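## Task

Pick the thickest of the three tubes on the rack and slide it along the cold saw's rollers until its end touches the length stop; it must finish resting motionless along the rollers. The length stop has to remain at its set position. The two remaining tubes must stay on the rack, each between its pins, and none of the three tubes may be bent at the end.

## Robot and tools

Robot: two Doosan arms, left_arm and right_arm, each with a Robotiq 2F-140 gripper whose fingers can fold at a hinge. Each arm sits on its own carriage on one shared floor track along y at x = 0. left_rail (carrying left_arm) is always the one toward +y; right_rail carries right_arm. An arm's base is at x = 0, y = its carriage's position_m, z = 0.03 m, facing +x.

Scene frame (used for all reported positions): fixed to the table, table top z = 0, +z up, +x the way the arms face, +y to their left, y = 0 mid-track. The table edge is at x = 0.31 m. The gripper's fingers point along its own +z and close along its own y; end_effector_position is the point between closed pads, with fingertips roughly 33 mm beyond it (about 9 mm when wide open).

execute_actions: argument actions, a list run in order; each action may hold rows, steps, until, and device keys. A row is 18 numbers, all in [-1, 1], always covering both arms: left dx, dy, dz, rx, ry, rz, gripper position, force_limit, speed, then the same nine for the right arm. dx..rz are an offset, not a pose: measured from that arm's Hand target as it stood when the action began, in that Hand target's own axes; every row in the action counts from that same start, and a new action starts from the new Hand target. Scale: 1.0 = 0.6 m for dx/dy/dz and 180 degrees for the rotation vector rx/ry/rz. Each row lasts one control step (1/30 s); up to 15 rows. steps is 1 to 450 (default 15); after the last row the arm keeps heading for that row's target. Ramp offsets gradually (about 0.01 per row is 0.18 m/s). Sending six zeros re-requests the current Hand target. Gripper numbers: position +1 = open 140 mm, about -0.8 = pads touching, -1 = close until blocked; force_limit -1..+1 (roughly 14 N to 58 N on narrow parts, slow close); speed -1..+1 (about 30 to 250 mm/s). Faster closes squeeze harder. To keep a gripper unchanged, resend its last three numbers; 0 is itself a command. Grip near the fingertip quarter of the pads; deeper grips may fold the fingers.

Rail devices inside an action: {"left_rail": {...}} or right_rail with position_m (left -1.1 to 2, right -2 to 1.1, metres, an absolute place on the track), speed_m_s (0.01 to 1), acceleration_factor (0.1 to 1), or {"stop": true}. Drive, then wait with an action like {"steps": n, "until": {"left_rail": {"position_status": ["!=", "moving"]}}}. until also accepts {"all": {"status": "ended"}} or any; numbers need a comparison (=, !=, <, <=, >, >=). Keep carriages at least 0.98 m apart. Let a carriage arrive before aiming its arm at a scene point. Any bad value refuses the whole call. cameras picks images (cam_high, cam_low, cam_bench_left, cam_bench_right, cam_left_wrist, cam_right_wrist); [] for none.

move: target is one 18-number row or a list of up to 15 rows, same layout and scale as above, all offsets from the Hand targets at the move's start (not chained). speed in m/s, 0.002 to 2 (default 0.25), one value or one per target. blend in metres rounds corners in a list. stop_force 10 to 80 N ends an arm's path when it feels that much push; use it slowly, only with the carriage standing still, not while turning the gripper, and leave it out when backing away from contact. zero (default true) resets the force baseline. blocking=false returns early; then use wait or stop before further rows or moves. Paths are straight and do not avoid anything; avoid passing near the arm's own base. The result adds a move: line (done, off_target, held, fault, ...; limits=paced or held).

wait: seconds 0 to 10. stop: brakes a running move. zoom_image: camera plus region [x0, y0, x1, y1] in image pixels, at most 504 by 504. finished_scene: scene (1 to 3) ends the current scene irreversibly; scene 1 is practice. read_manual gives only licence texts.

Result lines: end_effector_position (m), quaternion wxyz, velocities; Hand target (base for the next offsets); Tool commands; object_status (0 moving, 1 blocked while opening, 2 blocked while closing = something held, 3 reached position or pads met); position_measured in counts (3 open, about 139 = 60 mm, 230 pads met); Joint positions (rail m, then six joints rad) and Joint velocities; joint torques; Flange force along gripper axes; Wrist depth 7x7 grids in metres-ish; rail position_m, position_status (moving, done, contact_stop, time_out, stopped, stopped_with_arm, stopped_for_other_arm, stopped_for_other_carriage) and position_answer (taken/not_taken). The controller clips each step to 70 mm and 16 degrees from the measured pose.

Avoid: any object leaving the table (fails the scene); dropping or releasing moving parts; hard hits or pushes on the saw, stop or rack; forces of 144 N or joint load limits (elbow 145, wrist joints 40.9 N m), which stop the arm for 10 s; contact between the two arms or grippers; large twist from holding a long tube far off its middle; long stretched holds that overheat motors. Do not bend tubes or shift the saw's length stop.

Each tool is called as name(argument=value, ...), one argument or row to a line, values as JSON.

## Session

execute_actions(
  actions=[],
)

Scene clock: 0.00 s.
left_arm: end_effector_position=(+0.6600, +1.3201, +0.4937) position_measured=3 object_status=3 end_effector_quat_wxyz=(+0.000, +1.000, +0.000, +0.000) | right_arm: end_effector_position=(+0.6600, -0.8625, +0.4937) position_measured=3 object_status=3 end_effector_quat_wxyz=(+0.000, +1.000, +0.000, +0.000)
Joint positions: left_arm=[1.321 -0.053 0.164 1.35 0 1.628 1.518] | right_arm=[-0.862 -0.053 0.164 1.35 0 1.628 1.518]
Joint velocities: within noise
Joint torques (N m): no reading
Flange force (N): no reading
Wrist depth (mm): cam_left_wrist=[575 577 575 574 579 583 583 / 608 605 608 622 613 613 613 / 636 639 645 644 648 648 652 / 668 117 682 682 684 - 679 / - 117 710 718 722 132 - / - - 749 760 771 - - / - - 802 785 802 - -] | cam_right_wrist=[538 576 359 571 570 352 563 / 536 597 352 597 593 348 587 / 491 623 381 620 614 347 621 / 656 130 659 649 664 139 652 / - 112 688 690 696 696 99 / - 750 717 747 717 772 95 / - 828 798 767 767 807 -]
Hand target: left_arm +0.6600, +1.3201, +0.4937; +0.000, +1.000, +0.000, +0.000 | right_arm +0.6600, -0.8625, +0.4937; +0.000, +1.000, +0.000, +0.000
Tool commands: left_gripper/position=+1.0 left_gripper/force_limit=+1.0 left_gripper/speed=+1.0 right_gripper/position=+1.0 right_gripper/force_limit=+1.0 right_gripper/speed=+1.0
left_rail: position_m=1.321 position_status=done
right_rail: position_m=-0.862 position_status=done

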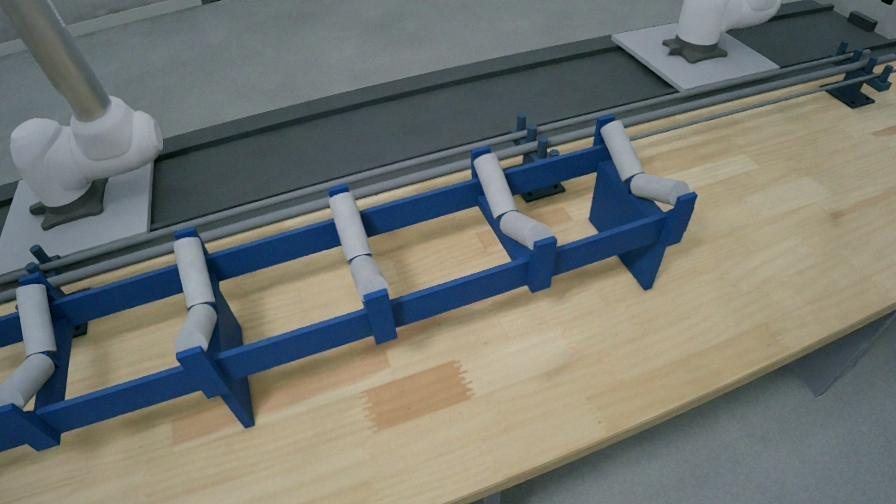

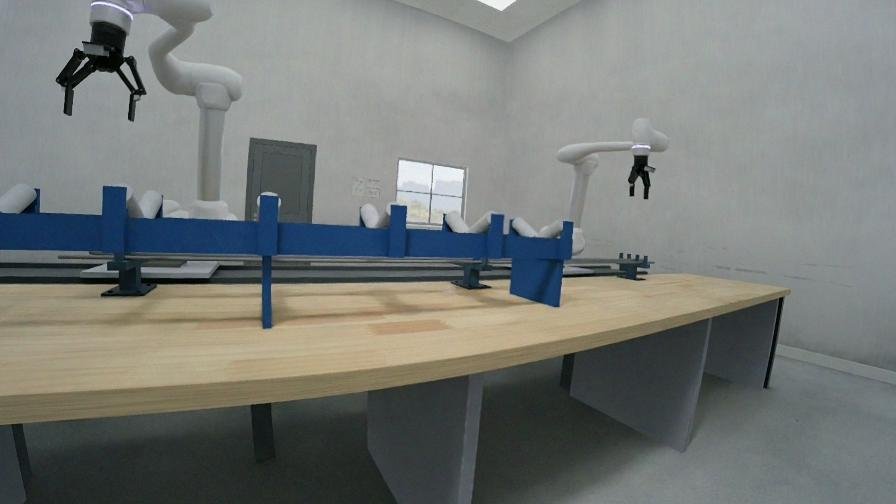

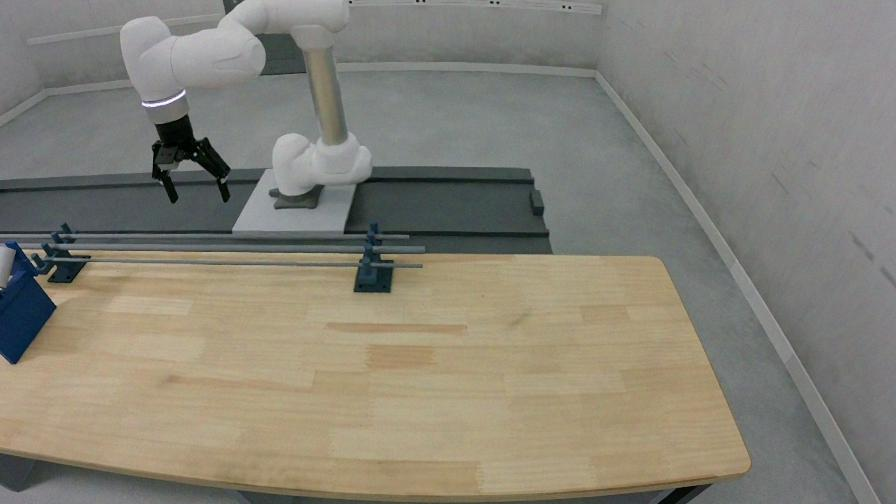

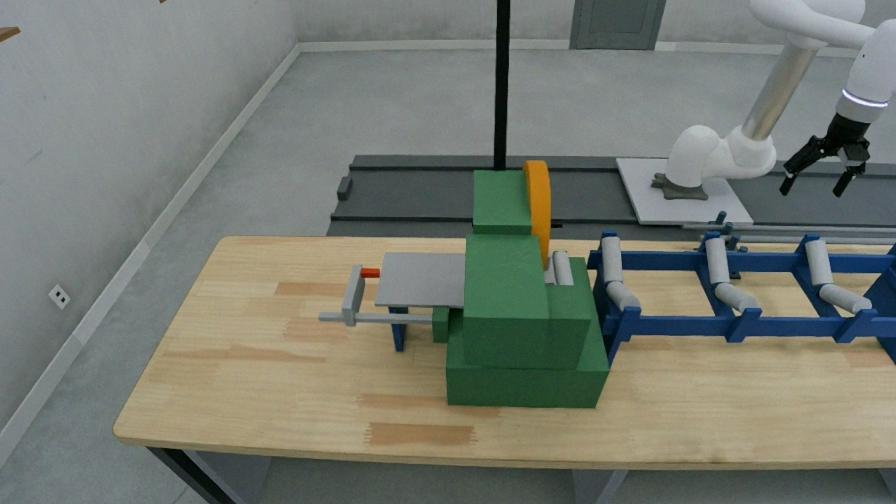

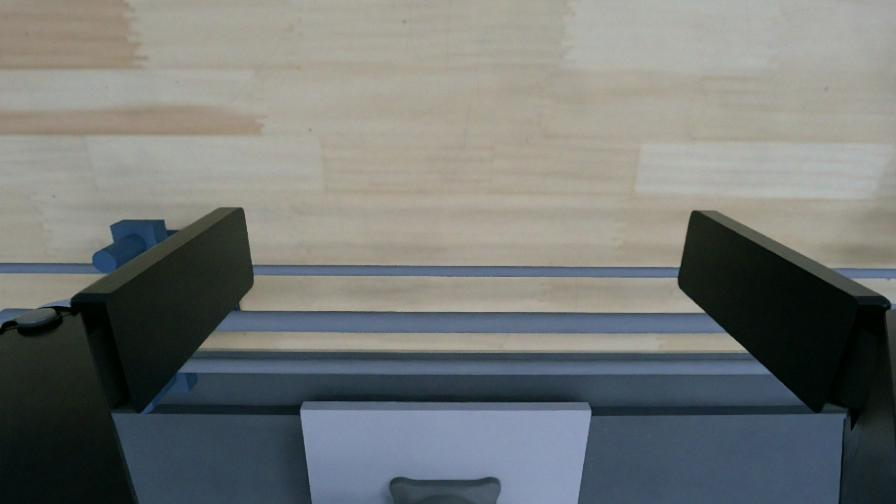

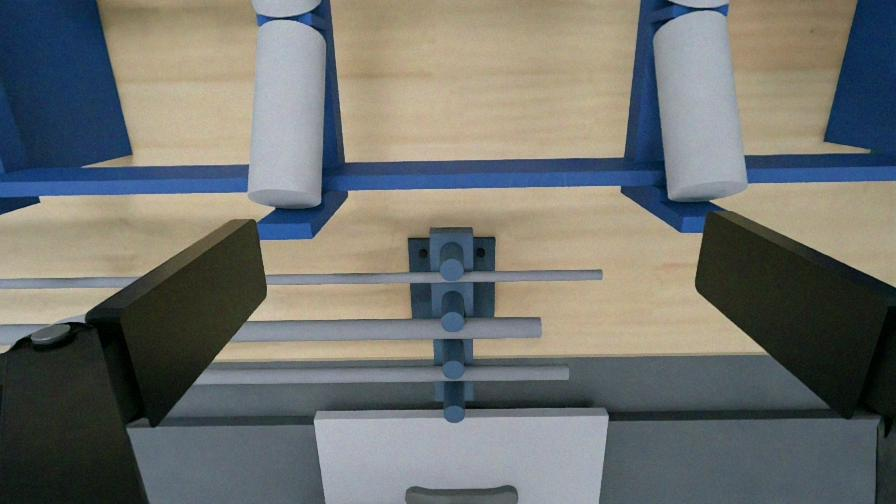

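zoom_image(
  camera="cam_bench_right",
  region=[600, 150, 896, 380],
)

zoom_image(
  camera="cam_bench_right",
  region=[300, 140, 660, 420],
)

zoom_image(
  camera="cam_bench_left",
  region=[0, 200, 450, 380],
)

zoom_image(
  camera="cam_right_wrist",
  region=[350, 200, 650, 450],
)

zoom_image(
  camera="cam_high",
  region=[400, 20, 896, 300],
)

zoom_image(
  camera="cam_high",
  region=[0, 180, 400, 460],
)

Scaled by 1.703 from the camera's 896x504 image, which has a finer 1280x720 frame.

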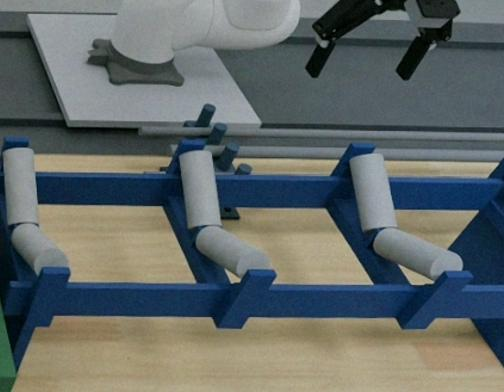

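Scaled by 1.400 from the camera's 896x504 image, which has a finer 1280x720 frame.

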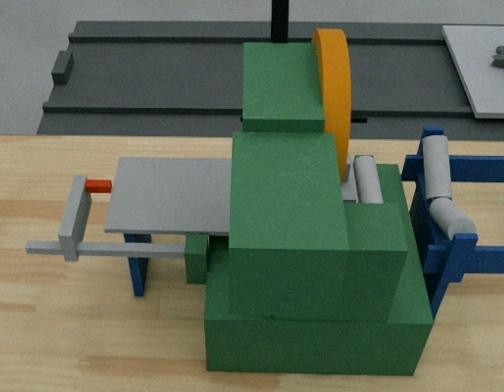

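Scaled by 1.120 from the camera's 896x504 image, which has a finer 1280x720 frame.

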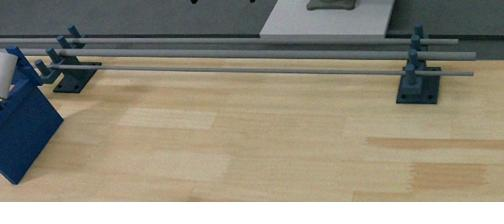

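Scaled by 1.680 from the camera's 896x504 image, which has a finer 1280x720 frame.

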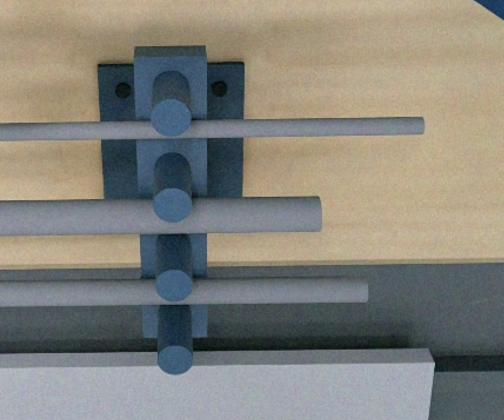

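Scaled by 1.016 from the camera's 896x504 image, which has a finer 1280x720 frame.

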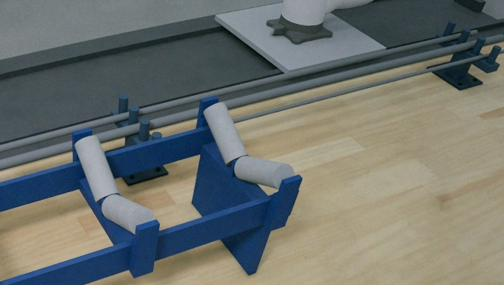

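Scaled by 1.260 from the camera's 896x504 image, which has a finer 1280x720 frame.

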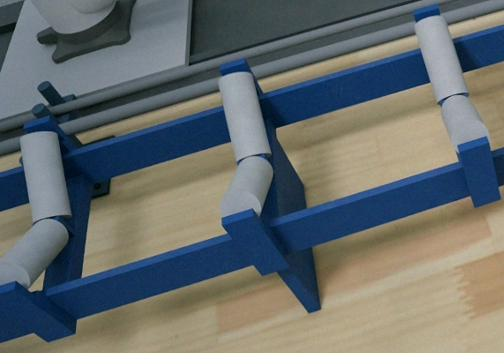

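execute_actions(
  actions=[
    {"left_rail":{"position_m":1.15},"right_rail":{"position_m":-0.16},"steps":300,"until":{"all":{"status":"ended"}}},
  ],
  cameras=[],
)

move(
  target=[-0.4,0,0.12,0,0,-0.5,0.2,-1,0,-0.4,0,0.12,0,0,-0.5,0.2,-1,0],
)

Scene clock: 4.50 s.
left_arm: end_effector_position=(+0.6600, +1.1495, +0.4937) position_measured=3 object_status=3 end_effector_quat_wxyz=(+0.000, +1.000, +0.000, +0.000) | right_arm: end_effector_position=(+0.6600, -0.1606, +0.4937) position_measured=3 object_status=3 end_effector_quat_wxyz=(+0.000, +1.000, +0.000, +0.000)
Joint positions: left_arm=[1.15 -0.053 0.164 1.35 0 1.628 1.518] | right_arm=[-0.16 -0.053 0.164 1.35 0 1.628 1.518]
Joint torques (N m): left_arm=[-0.36 -55.69 -42.48 4.49 0.29 0.23] | right_arm=[2.31 -60.76 -40.54 4.17 0.03 -0.03]
Flange force (N): left_arm=[-6.4 -0.3 2.3] | right_arm=[5.9 3.5 -4.0]
Wrist depth (mm): cam_left_wrist=[575 586 579 587 583 583 582 / 606 610 608 608 613 612 616 / 636 639 636 640 652 650 650 / 675 117 682 681 681 - 679 / - 117 726 718 710 132 - / - - 724 749 726 812 - / - - 809 787 797 - -] | cam_right_wrist=[407 570 572 560 570 497 349 / 412 603 603 590 597 498 338 / 394 620 618 390 620 424 351 / 643 130 666 667 657 139 354 / - 112 692 681 692 557 99 / - 588 745 743 743 754 94 / - 793 774 758 774 820 -]
Hand target: left_arm +0.6600, +1.1495, +0.4937; +0.000, +1.000, +0.000, +0.000 | right_arm +0.6600, -0.1606, +0.4937; +0.000, +1.000, +0.000, +0.000
Tool commands: left_gripper/position=+1.0 left_gripper/force_limit=+1.0 left_gripper/speed=+1.0 right_gripper/position=+1.0 right_gripper/force_limit=+1.0 right_gripper/speed=+1.0
left_rail: position_m=1.150 position_status=done
right_rail: position_m=-0.160 position_status=done
No camera images: "cameras" was empty.

Scene clock: 8.20 s.
left_arm: end_effector_position=(+0.4200, +1.1495, +0.4217) position_measured=104 object_status=3 end_effector_quat_wxyz=(+0.000, +0.707, +0.707, +0.000) | right_arm: end_effector_position=(+0.4200, -0.1605, +0.4217) position_measured=104 object_status=3 end_effector_quat_wxyz=(+0.000, +0.707, +0.707, +0.000)
Joint positions: left_arm=[1.15 -0.083 -0.227 1.856 0 1.513 -0.083] | right_arm=[-0.16 -0.083 -0.227 1.856 0 1.513 -0.083]
Joint torques (N m): left_arm=[-0.48 -15.29 -42.34 4.57 0.37 0.35] | right_arm=[2.19 -20.2 -40.22 4.19 0.01 -0.04]
Flange force (N): left_arm=[0.3 -6.3 1.4] | right_arm=[-5.1 4.9 -4.1]
Wrist depth (mm): cam_left_wrist=[470 481 513 508 513 513 519 / 440 510 531 534 540 545 549 / 476 535 557 565 569 567 572 / 570 562 151 602 155 594 613 / - 89 652 645 636 107 91 / - - 688 672 684 - - / - - 764 722 734 - -] | cam_right_wrist=[472 482 518 497 505 502 298 / 430 503 542 524 524 518 253 / 425 524 561 547 560 546 551 / 560 559 141 585 572 336 579 / 580 89 134 620 616 104 88 / - 74 681 656 662 - 73 / - - 731 696 705 - -]
Hand target: left_arm +0.4200, +1.1495, +0.4217; +0.000, +0.707, +0.707, +0.000 | right_arm +0.4200, -0.1605, +0.4217; +0.000, +0.707, +0.707, +0.000
Off the commanded pose: left_arm 0.000 m, 0 deg | right_arm 0.000 m, 0 deg.
left_rail: position_m=1.150 position_status=done
right_rail: position_m=-0.160 position_status=done
move: done
camera_calibration:
cam_left_wrist: T_world_to_cam=[[0.999578, 0.0211964, 0.0198715, -0.444344], [0.0129851, -0.937743, 0.347088, 0.928402], [0.0259913, -0.346684, -0.937622, 0.926277], [0, 0, 0, 1]] pos_world=[0.408026, 1.20115, 0.55509]
cam_right_wrist: T_world_to_cam=[[0.999665, -0.0257115, 0.00286533, -0.416204], [-0.0251395, -0.939288, 0.342207, -0.279777], [-0.00610728, -0.342165, -0.93962, 0.488664], [0, 0, 0, 1]] pos_world=[0.412015, -0.106289, 0.556093]

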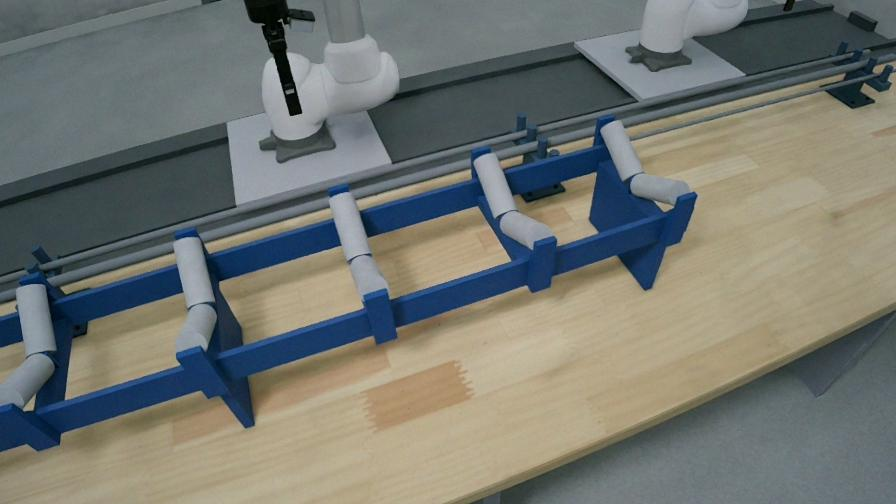

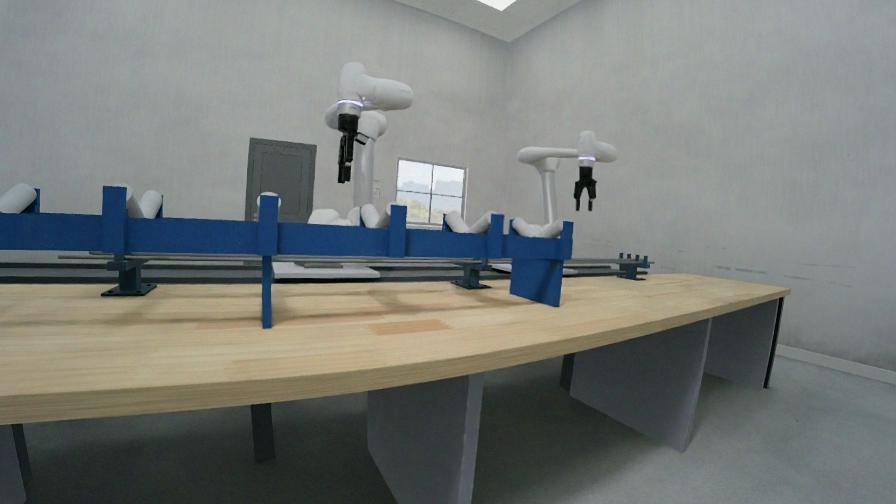

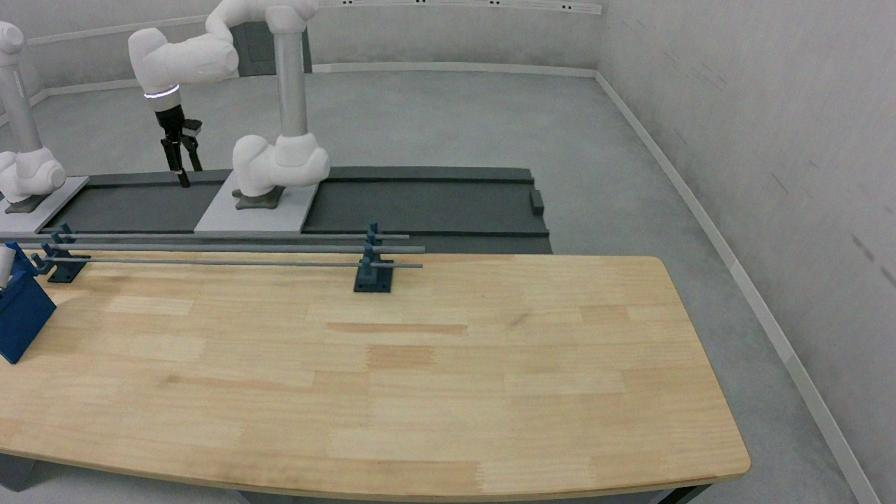

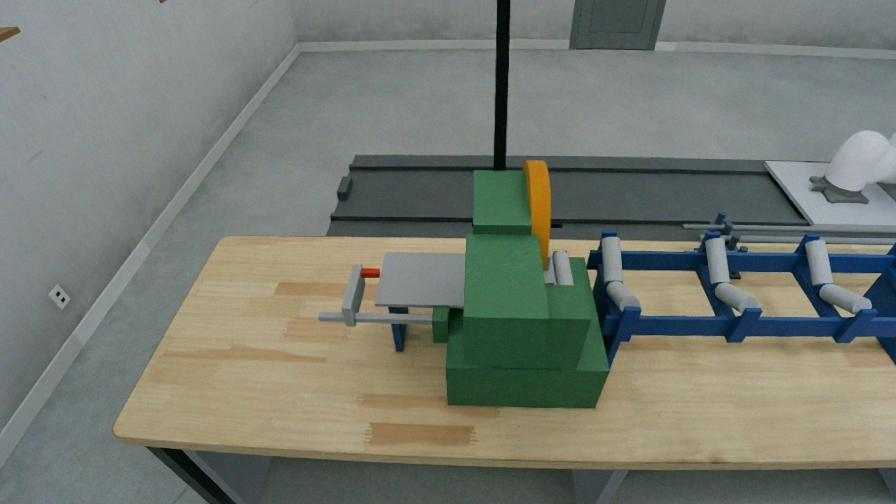

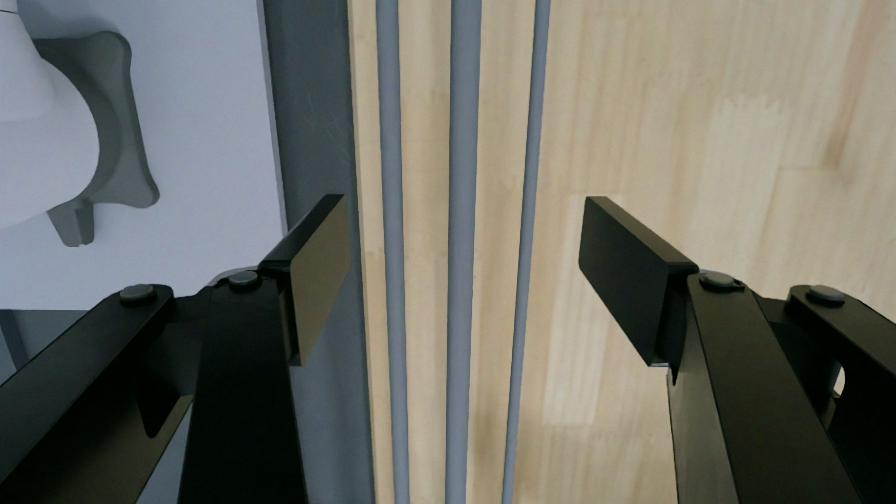

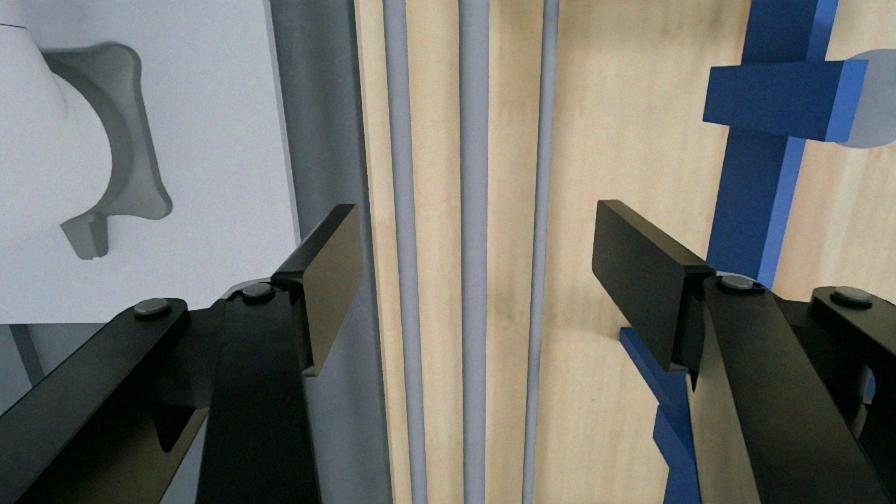

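move(
  target=[0,0.0192,0.32,0,0,0,-0.17,-1,0,0,0.0192,0.32,0,0,0,-0.17,-1,0],
  cameras=["cam_left_wrist","cam_right_wrist"],
)

Scene clock: 9.97 s.
left_arm: end_effector_position=(+0.4315, +1.1495, +0.2297) position_measured=150 object_status=3 end_effector_quat_wxyz=(+0.000, +0.707, +0.707, +0.000) | right_arm: end_effector_position=(+0.4315, -0.1605, +0.2297) position_measured=150 object_status=3 end_effector_quat_wxyz=(+0.000, +0.707, +0.707, +0.000)
Joint positions: left_arm=[1.15 -0.081 -0.124 2.13 0 1.136 -0.081] | right_arm=[-0.16 -0.081 -0.124 2.13 0 1.136 -0.081]
Joint torques (N m): left_arm=[-0.26 -21.9 -38.6 4.16 0.44 0.22] | right_arm=[2.15 -26.74 -36.28 3.77 0.17 -0.02]
Flange force (N): left_arm=[0.2 -6.5 -0.5] | right_arm=[-5.1 5.5 -1.8]
Wrist depth (mm): cam_left_wrist=[304 342 327 327 332 334 335 / 321 334 350 348 348 353 353 / 335 377 247 368 368 371 374 / 357 359 127 391 143 391 395 / 372 91 108 412 123 94 412 / - - - 443 - - - / - - - 472 - - -] | cam_right_wrist=[305 343 333 325 328 329 329 / 321 357 354 341 348 348 344 / 336 373 396 358 360 366 364 / 356 363 395 255 135 380 384 / 373 91 94 400 136 85 92 / - 73 - 426 433 - 76 / - 73 - 455 - - 70]
Hand target: left_arm +0.4315, +1.1495, +0.2297; +0.000, +0.707, +0.707, +0.000 | right_arm +0.4315, -0.1605, +0.2297; +0.000, +0.707, +0.707, +0.000
Off the commanded pose: left_arm 0.000 m, 0 deg | right_arm 0.000 m, 0 deg.
left_rail: position_m=1.150 position_status=done
right_rail: position_m=-0.160 position_status=done
move: done
camera_calibration:
cam_left_wrist: T_world_to_cam=[[0.999577, 0.02129, 0.0198362, -0.452123], [0.0130851, -0.937741, 0.347089, 0.994849], [0.0259908, -0.346682, -0.937622, 0.745953], [0, 0, 0, 1]] pos_world=[0.419526, 1.20115, 0.36309]
cam_right_wrist: T_world_to_cam=[[0.999665, -0.0257091, 0.00286449, -0.427149], [-0.025137, -0.939288, 0.342207, -0.213785], [-0.00610727, -0.342165, -0.93962, 0.308328], [0, 0, 0, 1]] pos_world=[0.423515, -0.106289, 0.364093]
Images, in order (width x height): cam_left_wrist 896x504, cam_right_wrist 896x504.

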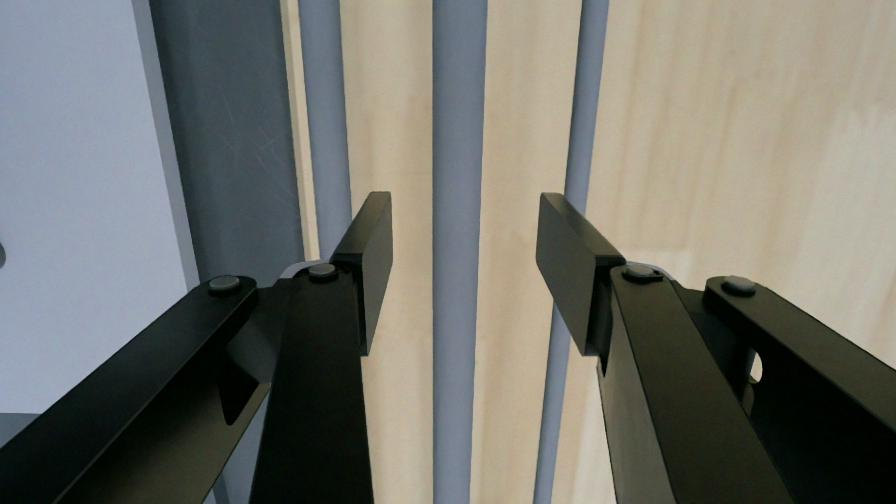

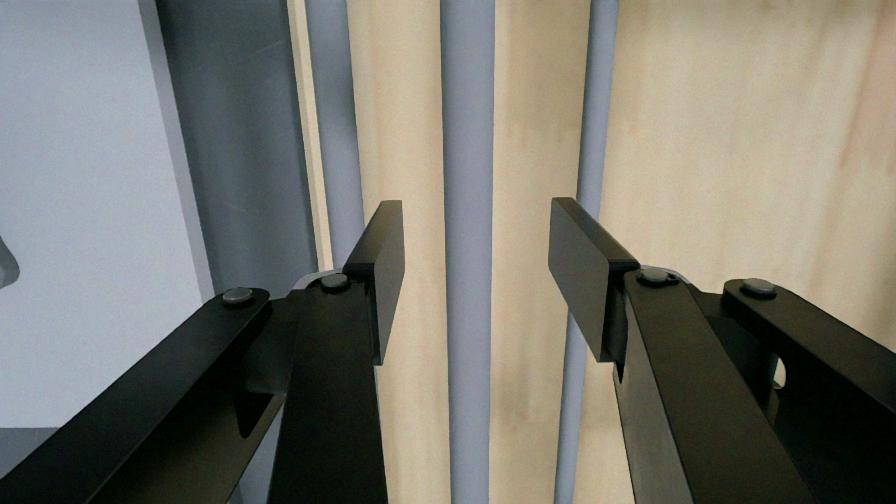

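move(
  target=[0,0,0.103,0,0,0,-0.17,-1,0,0,0.0,0.103,0,0,0,-0.17,-1,0],
  cameras=["cam_left_wrist","cam_right_wrist"],
)

Scene clock: 11.10 s.
left_arm: end_effector_position=(+0.4315, +1.1495, +0.1679) position_measured=150 object_status=3 end_effector_quat_wxyz=(+0.000, +0.707, +0.707, +0.000) | right_arm: end_effector_position=(+0.4315, -0.1605, +0.1679) position_measured=150 object_status=3 end_effector_quat_wxyz=(+0.000, +0.707, +0.707, +0.000)
Joint positions: left_arm=[1.15 -0.081 -0.066 2.205 0 1.003 -0.081] | right_arm=[-0.16 -0.081 -0.066 2.205 0 1.003 -0.081]
Joint torques (N m): left_arm=[-0.5 -25.58 -35.73 3.88 0.36 0.24] | right_arm=[2.4 -30.51 -34.29 3.48 -0.03 -0.1]
Flange force (N): left_arm=[0.7 -5.5 -1.6] | right_arm=[-5.3 4.8 -0.6]
Wrist depth (mm): cam_left_wrist=[255 290 271 160 277 277 279 / 265 - 285 168 288 292 293 / 277 - 190 178 301 309 310 / 290 335 130 332 143 322 327 / 302 91 107 343 143 94 341 / - - - 367 - - - / - - - 394 - - -] | cam_right_wrist=[254 291 273 158 274 274 273 / 266 304 286 166 288 288 287 / 279 319 297 174 303 303 301 / 291 334 185 184 135 315 318 / 303 92 94 200 136 85 92 / - 73 - 352 360 - 76 / - 73 - 377 - - 70]
Hand target: left_arm +0.4315, +1.1495, +0.1679; +0.000, +0.707, +0.707, +0.000 | right_arm +0.4315, -0.1605, +0.1679; +0.000, +0.707, +0.707, +0.000
Off the commanded pose: left_arm 0.000 m, 0 deg | right_arm 0.000 m, 0 deg.
left_rail: position_m=1.150 position_status=done
right_rail: position_m=-0.160 position_status=done
move: done
camera_calibration:
cam_left_wrist: T_world_to_cam=[[0.999577, 0.02129, 0.0198362, -0.450899], [0.0130851, -0.937741, 0.347089, 1.01626], [0.0259908, -0.346682, -0.937622, 0.688102], [0, 0, 0, 1]] pos_world=[0.419526, 1.20115, 0.30139]
cam_right_wrist: T_world_to_cam=[[0.999665, -0.0257115, 0.00286533, -0.426972], [-0.0251395, -0.939288, 0.342207, -0.192636], [-0.00610728, -0.342165, -0.93962, 0.250259], [0, 0, 0, 1]] pos_world=[0.423515, -0.106289, 0.302293]
Images, in order (width x height): cam_left_wrist 896x504, cam_right_wrist 896x504.

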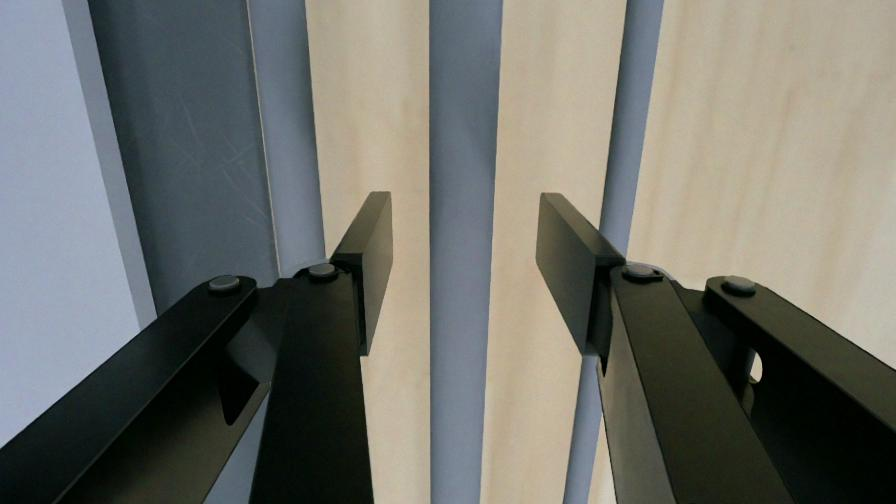

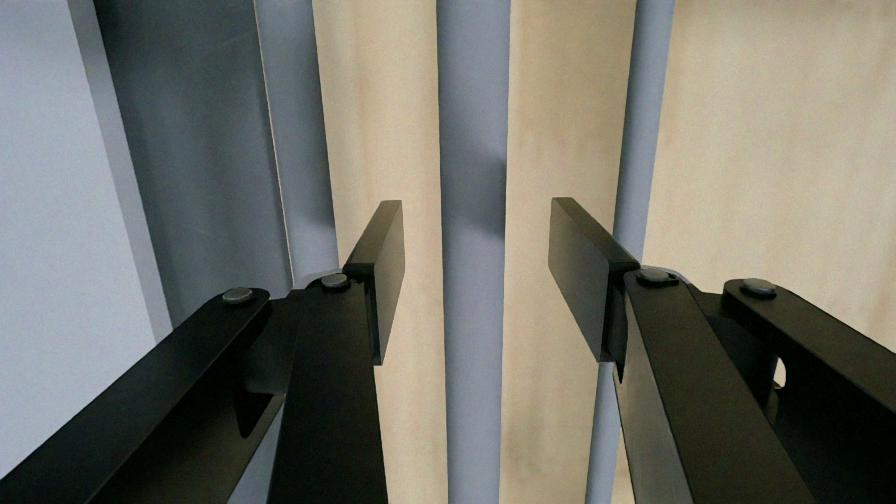

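move(
  target=[0,0,0.053,0,0,0,-0.17,-1,0,0,0.0015,0.053,0,0,0,-0.17,-1,0],
  speed=0.08,
  cameras=["cam_left_wrist","cam_right_wrist"],
)

execute_actions(
  actions=[
    {"rows":[[0,0,0,0,0,0,-1,0,-1,0,0,0,0,0,0,-1,0,-1]],"steps":75},
  ],
  cameras=["cam_left_wrist","cam_right_wrist"],
)

Scene clock: 12.27 s.
left_arm: end_effector_position=(+0.4315, +1.1495, +0.1361) position_measured=150 object_status=3 end_effector_quat_wxyz=(+0.000, +0.707, +0.707, +0.000) | right_arm: end_effector_position=(+0.4324, -0.1605, +0.1361) position_measured=150 object_status=3 end_effector_quat_wxyz=(+0.000, +0.707, +0.707, +0.000)
Joint positions: left_arm=[1.15 -0.081 -0.03 2.24 0 0.931 -0.081] | right_arm=[-0.16 -0.081 -0.028 2.239 0 0.931 -0.081]
Joint torques (N m): left_arm=[-0.53 -27.33 -33.93 3.7 0.33 0.23] | right_arm=[2.32 -33.93 -32.27 3.33 0 0.02]
Flange force (N): left_arm=[0.6 -5.5 -2.4] | right_arm=[-5.5 7.5 1.3]
Wrist depth (mm): cam_left_wrist=[- 131 246 132 248 245 247 / 267 - 257 136 261 256 263 / 243 - 272 143 273 273 275 / 258 302 128 285 143 290 294 / - 91 108 304 143 94 303 / - - - 319 - - - / - - - 354 - - -] | cam_right_wrist=[258 257 244 127 245 240 244 / 269 273 256 133 258 254 256 / 253 288 268 141 272 267 271 / 262 304 116 148 135 283 285 / 272 91 94 158 136 85 92 / - 73 - 169 322 - 76 / - 73 - 184 342 - 70]
Hand target: left_arm +0.4315, +1.1495, +0.1361; +0.000, +0.707, +0.707, +0.000 | right_arm +0.4324, -0.1605, +0.1361; +0.000, +0.707, +0.707, +0.000
Off the commanded pose: left_arm 0.000 m, 0 deg | right_arm 0.000 m, 0 deg.
left_rail: position_m=1.150 position_status=done
right_rail: position_m=-0.160 position_status=done
move: done
camera_calibration:
cam_left_wrist: T_world_to_cam=[[0.999577, 0.02129, 0.0198362, -0.450266], [0.0130851, -0.937741, 0.347089, 1.02734], [0.0259908, -0.346682, -0.937622, 0.658192], [0, 0, 0, 1]] pos_world=[0.419526, 1.20115, 0.26949]
cam_right_wrist: T_world_to_cam=[[0.999665, -0.0257115, 0.00286533, -0.427781], [-0.0251395, -0.939288, 0.342207, -0.181731], [-0.00610728, -0.342165, -0.93962, 0.220385], [0, 0, 0, 1]] pos_world=[0.424415, -0.106289, 0.270493]
Images, in order (width x height): cam_left_wrist 896x504, cam_right_wrist 896x504.

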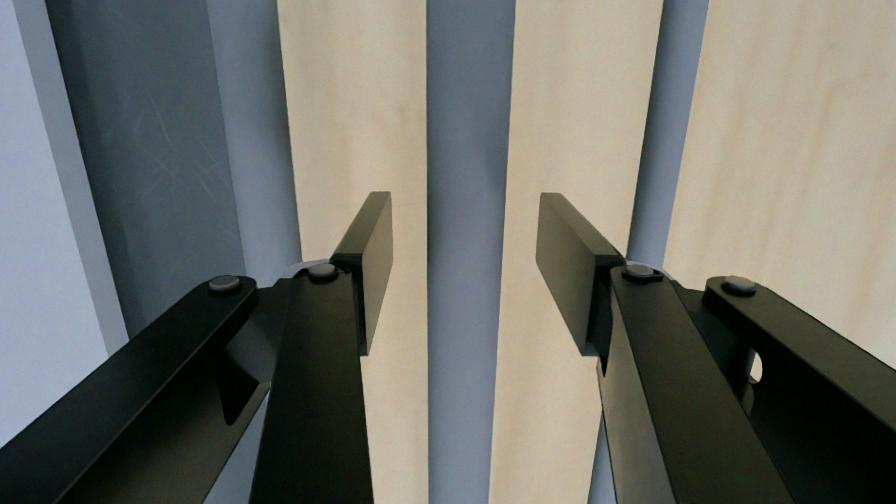

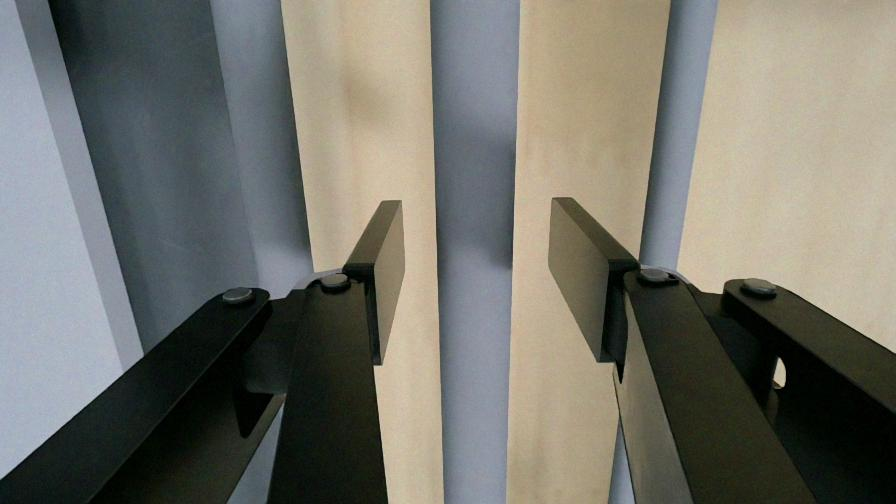

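Scene clock: 14.97 s.
left_arm: end_effector_position=(+0.4315, +1.1495, +0.1360) position_measured=194 object_status=2 end_effector_quat_wxyz=(+0.000, +0.707, +0.707, +0.000) | right_arm: end_effector_position=(+0.4324, -0.1605, +0.1360) position_measured=194 object_status=2 end_effector_quat_wxyz=(+0.000, +0.707, +0.707, +0.000)
Joint positions: left_arm=[1.15 -0.081 -0.03 2.24 0 0.931 -0.081] | right_arm=[-0.16 -0.081 -0.028 2.239 0 0.931 -0.081]
Joint torques (N m): left_arm=[-0.5 -26.25 -32.88 3.66 0.26 0.22] | right_arm=[2.2 -30.38 -31.01 3.4 -0.29 -0.03]
Flange force (N): left_arm=[0.4 -5.6 -5.0] | right_arm=[-5.1 3.5 -5.1]
Wrist depth (mm): cam_left_wrist=[258 132 246 132 249 245 249 / 272 137 257 136 261 256 262 / 280 - 274 144 275 273 276 / 259 309 282 150 165 292 292 / 272 - 93 153 - 302 310 / - - - - - - - / - - - 180 - - -] | cam_right_wrist=[258 255 243 127 245 240 245 / 268 272 256 133 259 254 256 / 253 287 272 142 271 271 270 / 262 305 285 146 147 285 285 / 274 314 94 155 88 93 301 / - 69 76 165 - - - / - - - 176 - - -]
Hand target: left_arm +0.4315, +1.1495, +0.1361; +0.000, +0.707, +0.707, +0.000 | right_arm +0.4324, -0.1605, +0.1361; +0.000, +0.707, +0.707, +0.000
Off the commanded pose: left_arm 0.000 m, 0 deg | right_arm 0.000 m, 0 deg.
left_rail: position_m=1.150 position_status=done
right_rail: position_m=-0.160 position_status=done
camera_calibration:
cam_left_wrist: T_world_to_cam=[[0.999577, 0.02129, 0.0198362, -0.450266], [0.0130851, -0.937741, 0.347089, 1.02734], [0.0259908, -0.346682, -0.937622, 0.658192], [0, 0, 0, 1]] pos_world=[0.419526, 1.20115, 0.26949]
cam_right_wrist: T_world_to_cam=[[0.999668, -0.0256169, 0.00283115, -0.427763], [-0.0250389, -0.939291, 0.342207, -0.181774], [-0.00610702, -0.342164, -0.93962, 0.220385], [0, 0, 0, 1]] pos_world=[0.424415, -0.106289, 0.270493]
Images, in order (width x height): cam_left_wrist 896x504, cam_right_wrist 896x504.

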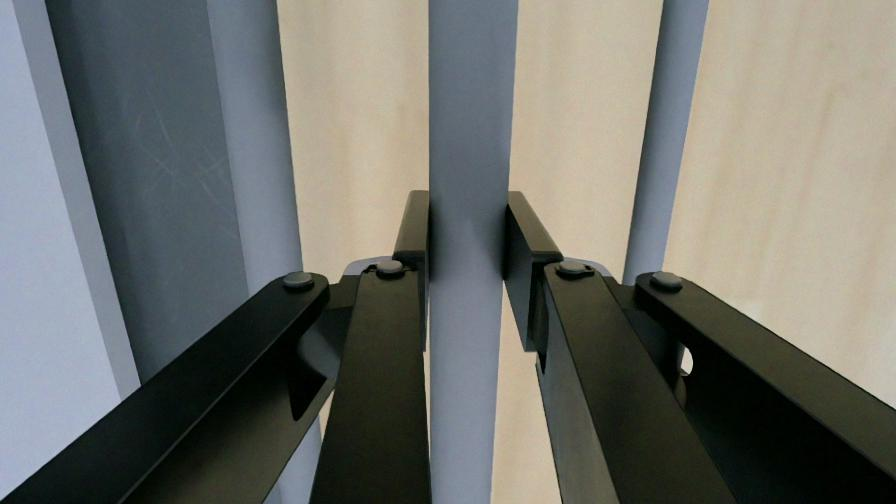

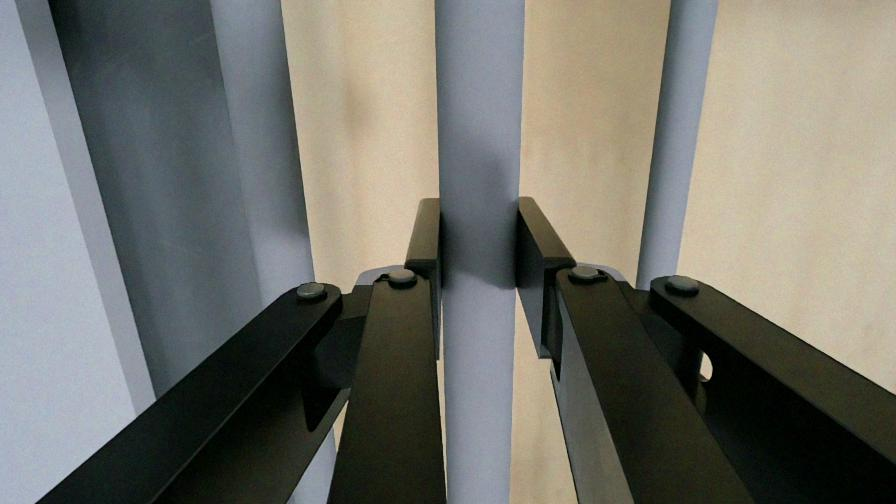

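move(
  target=[0,0,-0.08,0,0,0,-1,0,-1,0,0,-0.08,0,0,0,-1,0,-1],
  speed=0.06,
)

Scene clock: 16.27 s.
left_arm: end_effector_position=(+0.4315, +1.1495, +0.1840) position_measured=194 object_status=2 end_effector_quat_wxyz=(+0.000, +0.707, +0.707, +0.000) | right_arm: end_effector_position=(+0.4324, -0.1605, +0.1840) position_measured=194 object_status=2 end_effector_quat_wxyz=(+0.000, +0.707, +0.707, +0.000)
Joint positions: left_arm=[1.15 -0.081 -0.083 2.186 0 1.038 -0.081] | right_arm=[-0.16 -0.081 -0.082 2.185 0 1.038 -0.081]
Joint torques (N m): left_arm=[0.19 -27.11 -39.63 4.26 0.32 0.21] | right_arm=[1.82 -31.78 -38.39 3.3 0.64 -0.08]
Flange force (N): left_arm=[-0.9 -5.9 4.6] | right_arm=[-4.0 3.3 6.7]
Wrist depth (mm): cam_left_wrist=[265 298 289 132 289 294 293 / 278 - 299 136 304 308 308 / 289 336 316 144 320 325 327 / 307 - 338 146 212 343 347 / 327 - 93 - - 357 368 / - - - - - - - / - - - - - - -] | cam_right_wrist=[268 306 286 127 288 289 288 / 280 319 301 132 301 303 303 / 291 333 314 141 315 319 316 / 308 352 349 146 147 335 333 / 327 325 95 155 88 92 354 / 342 69 76 167 - - - / - - - 176 - - -]
Hand target: left_arm +0.4315, +1.1495, +0.1841; +0.000, +0.707, +0.707, +0.000 | right_arm +0.4324, -0.1605, +0.1841; +0.000, +0.707, +0.707, +0.000
Off the commanded pose: left_arm 0.000 m, 0 deg | right_arm 0.000 m, 0 deg.
left_rail: position_m=1.150 position_status=done
right_rail: position_m=-0.160 position_status=done
move: done
camera_calibration:
cam_left_wrist: T_world_to_cam=[[0.999577, 0.02129, 0.0198362, -0.451217], [0.0130851, -0.937741, 0.347089, 1.01071], [0.0259908, -0.346682, -0.937622, 0.703104], [0, 0, 0, 1]] pos_world=[0.419526, 1.20115, 0.31739]
cam_right_wrist: T_world_to_cam=[[0.999665, -0.0257109, 0.00286513, -0.427918], [-0.0251389, -0.939288, 0.342207, -0.198123], [-0.00610728, -0.342165, -0.93962, 0.265392], [0, 0, 0, 1]] pos_world=[0.424415, -0.106289, 0.318393]

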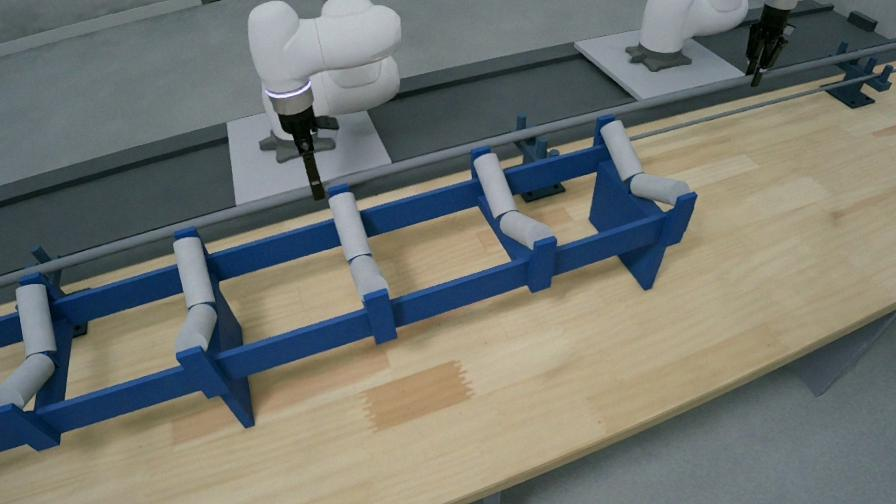

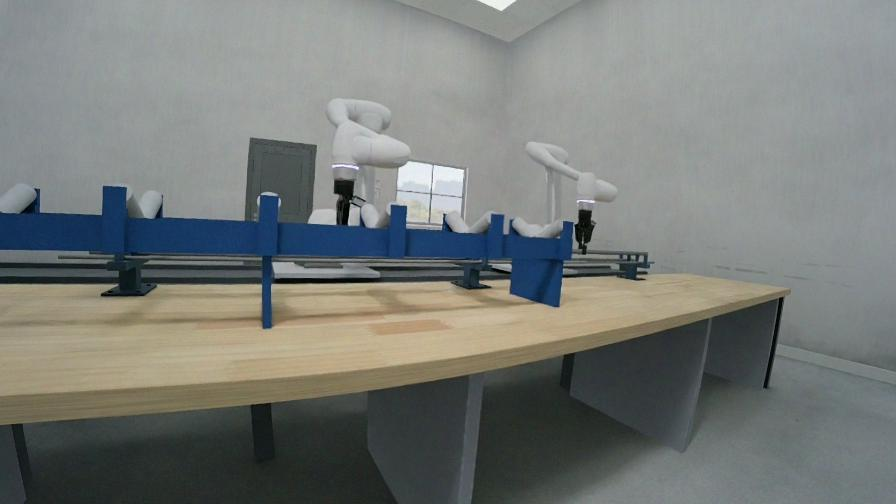

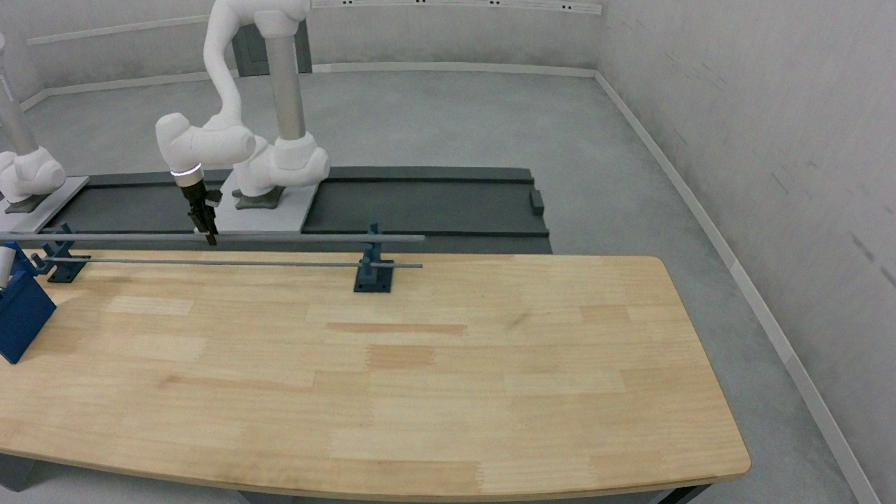

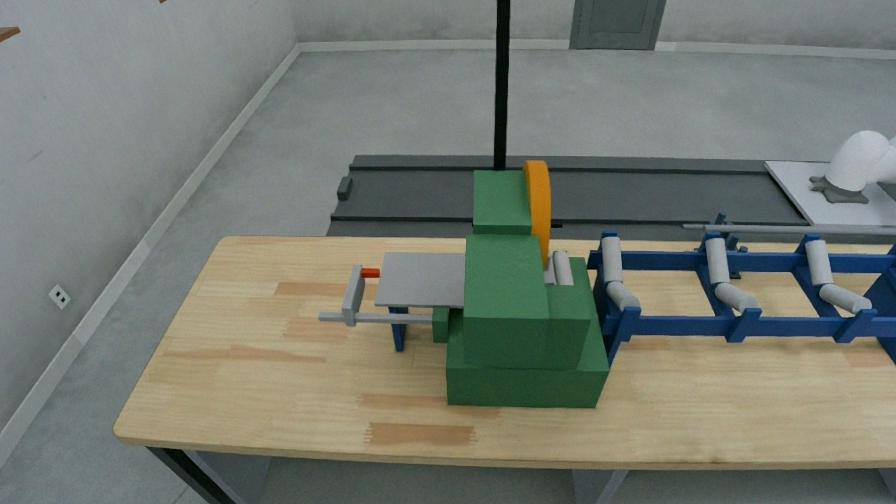

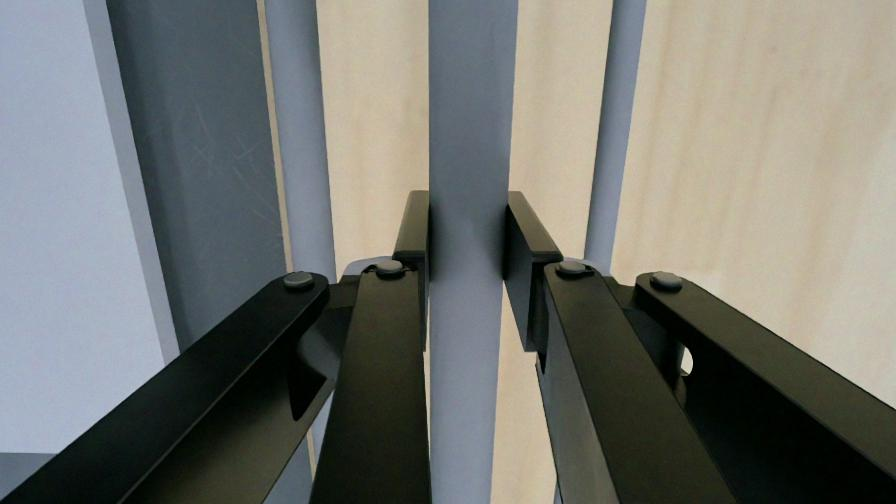

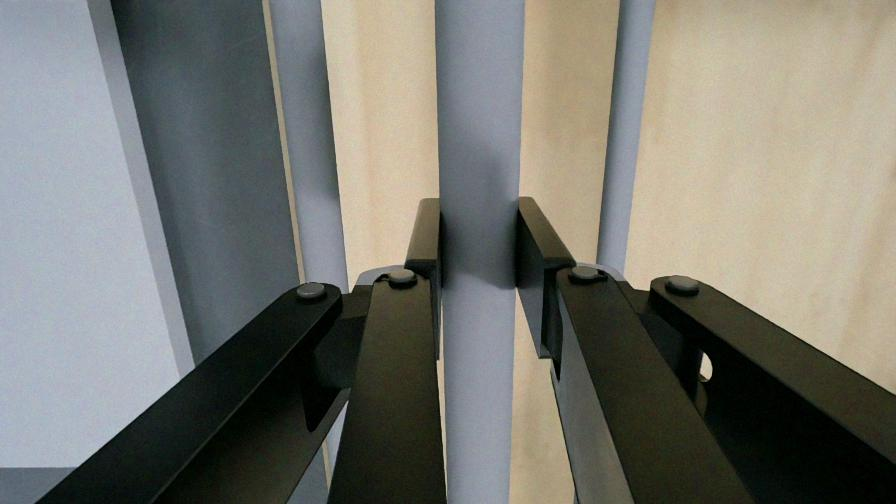

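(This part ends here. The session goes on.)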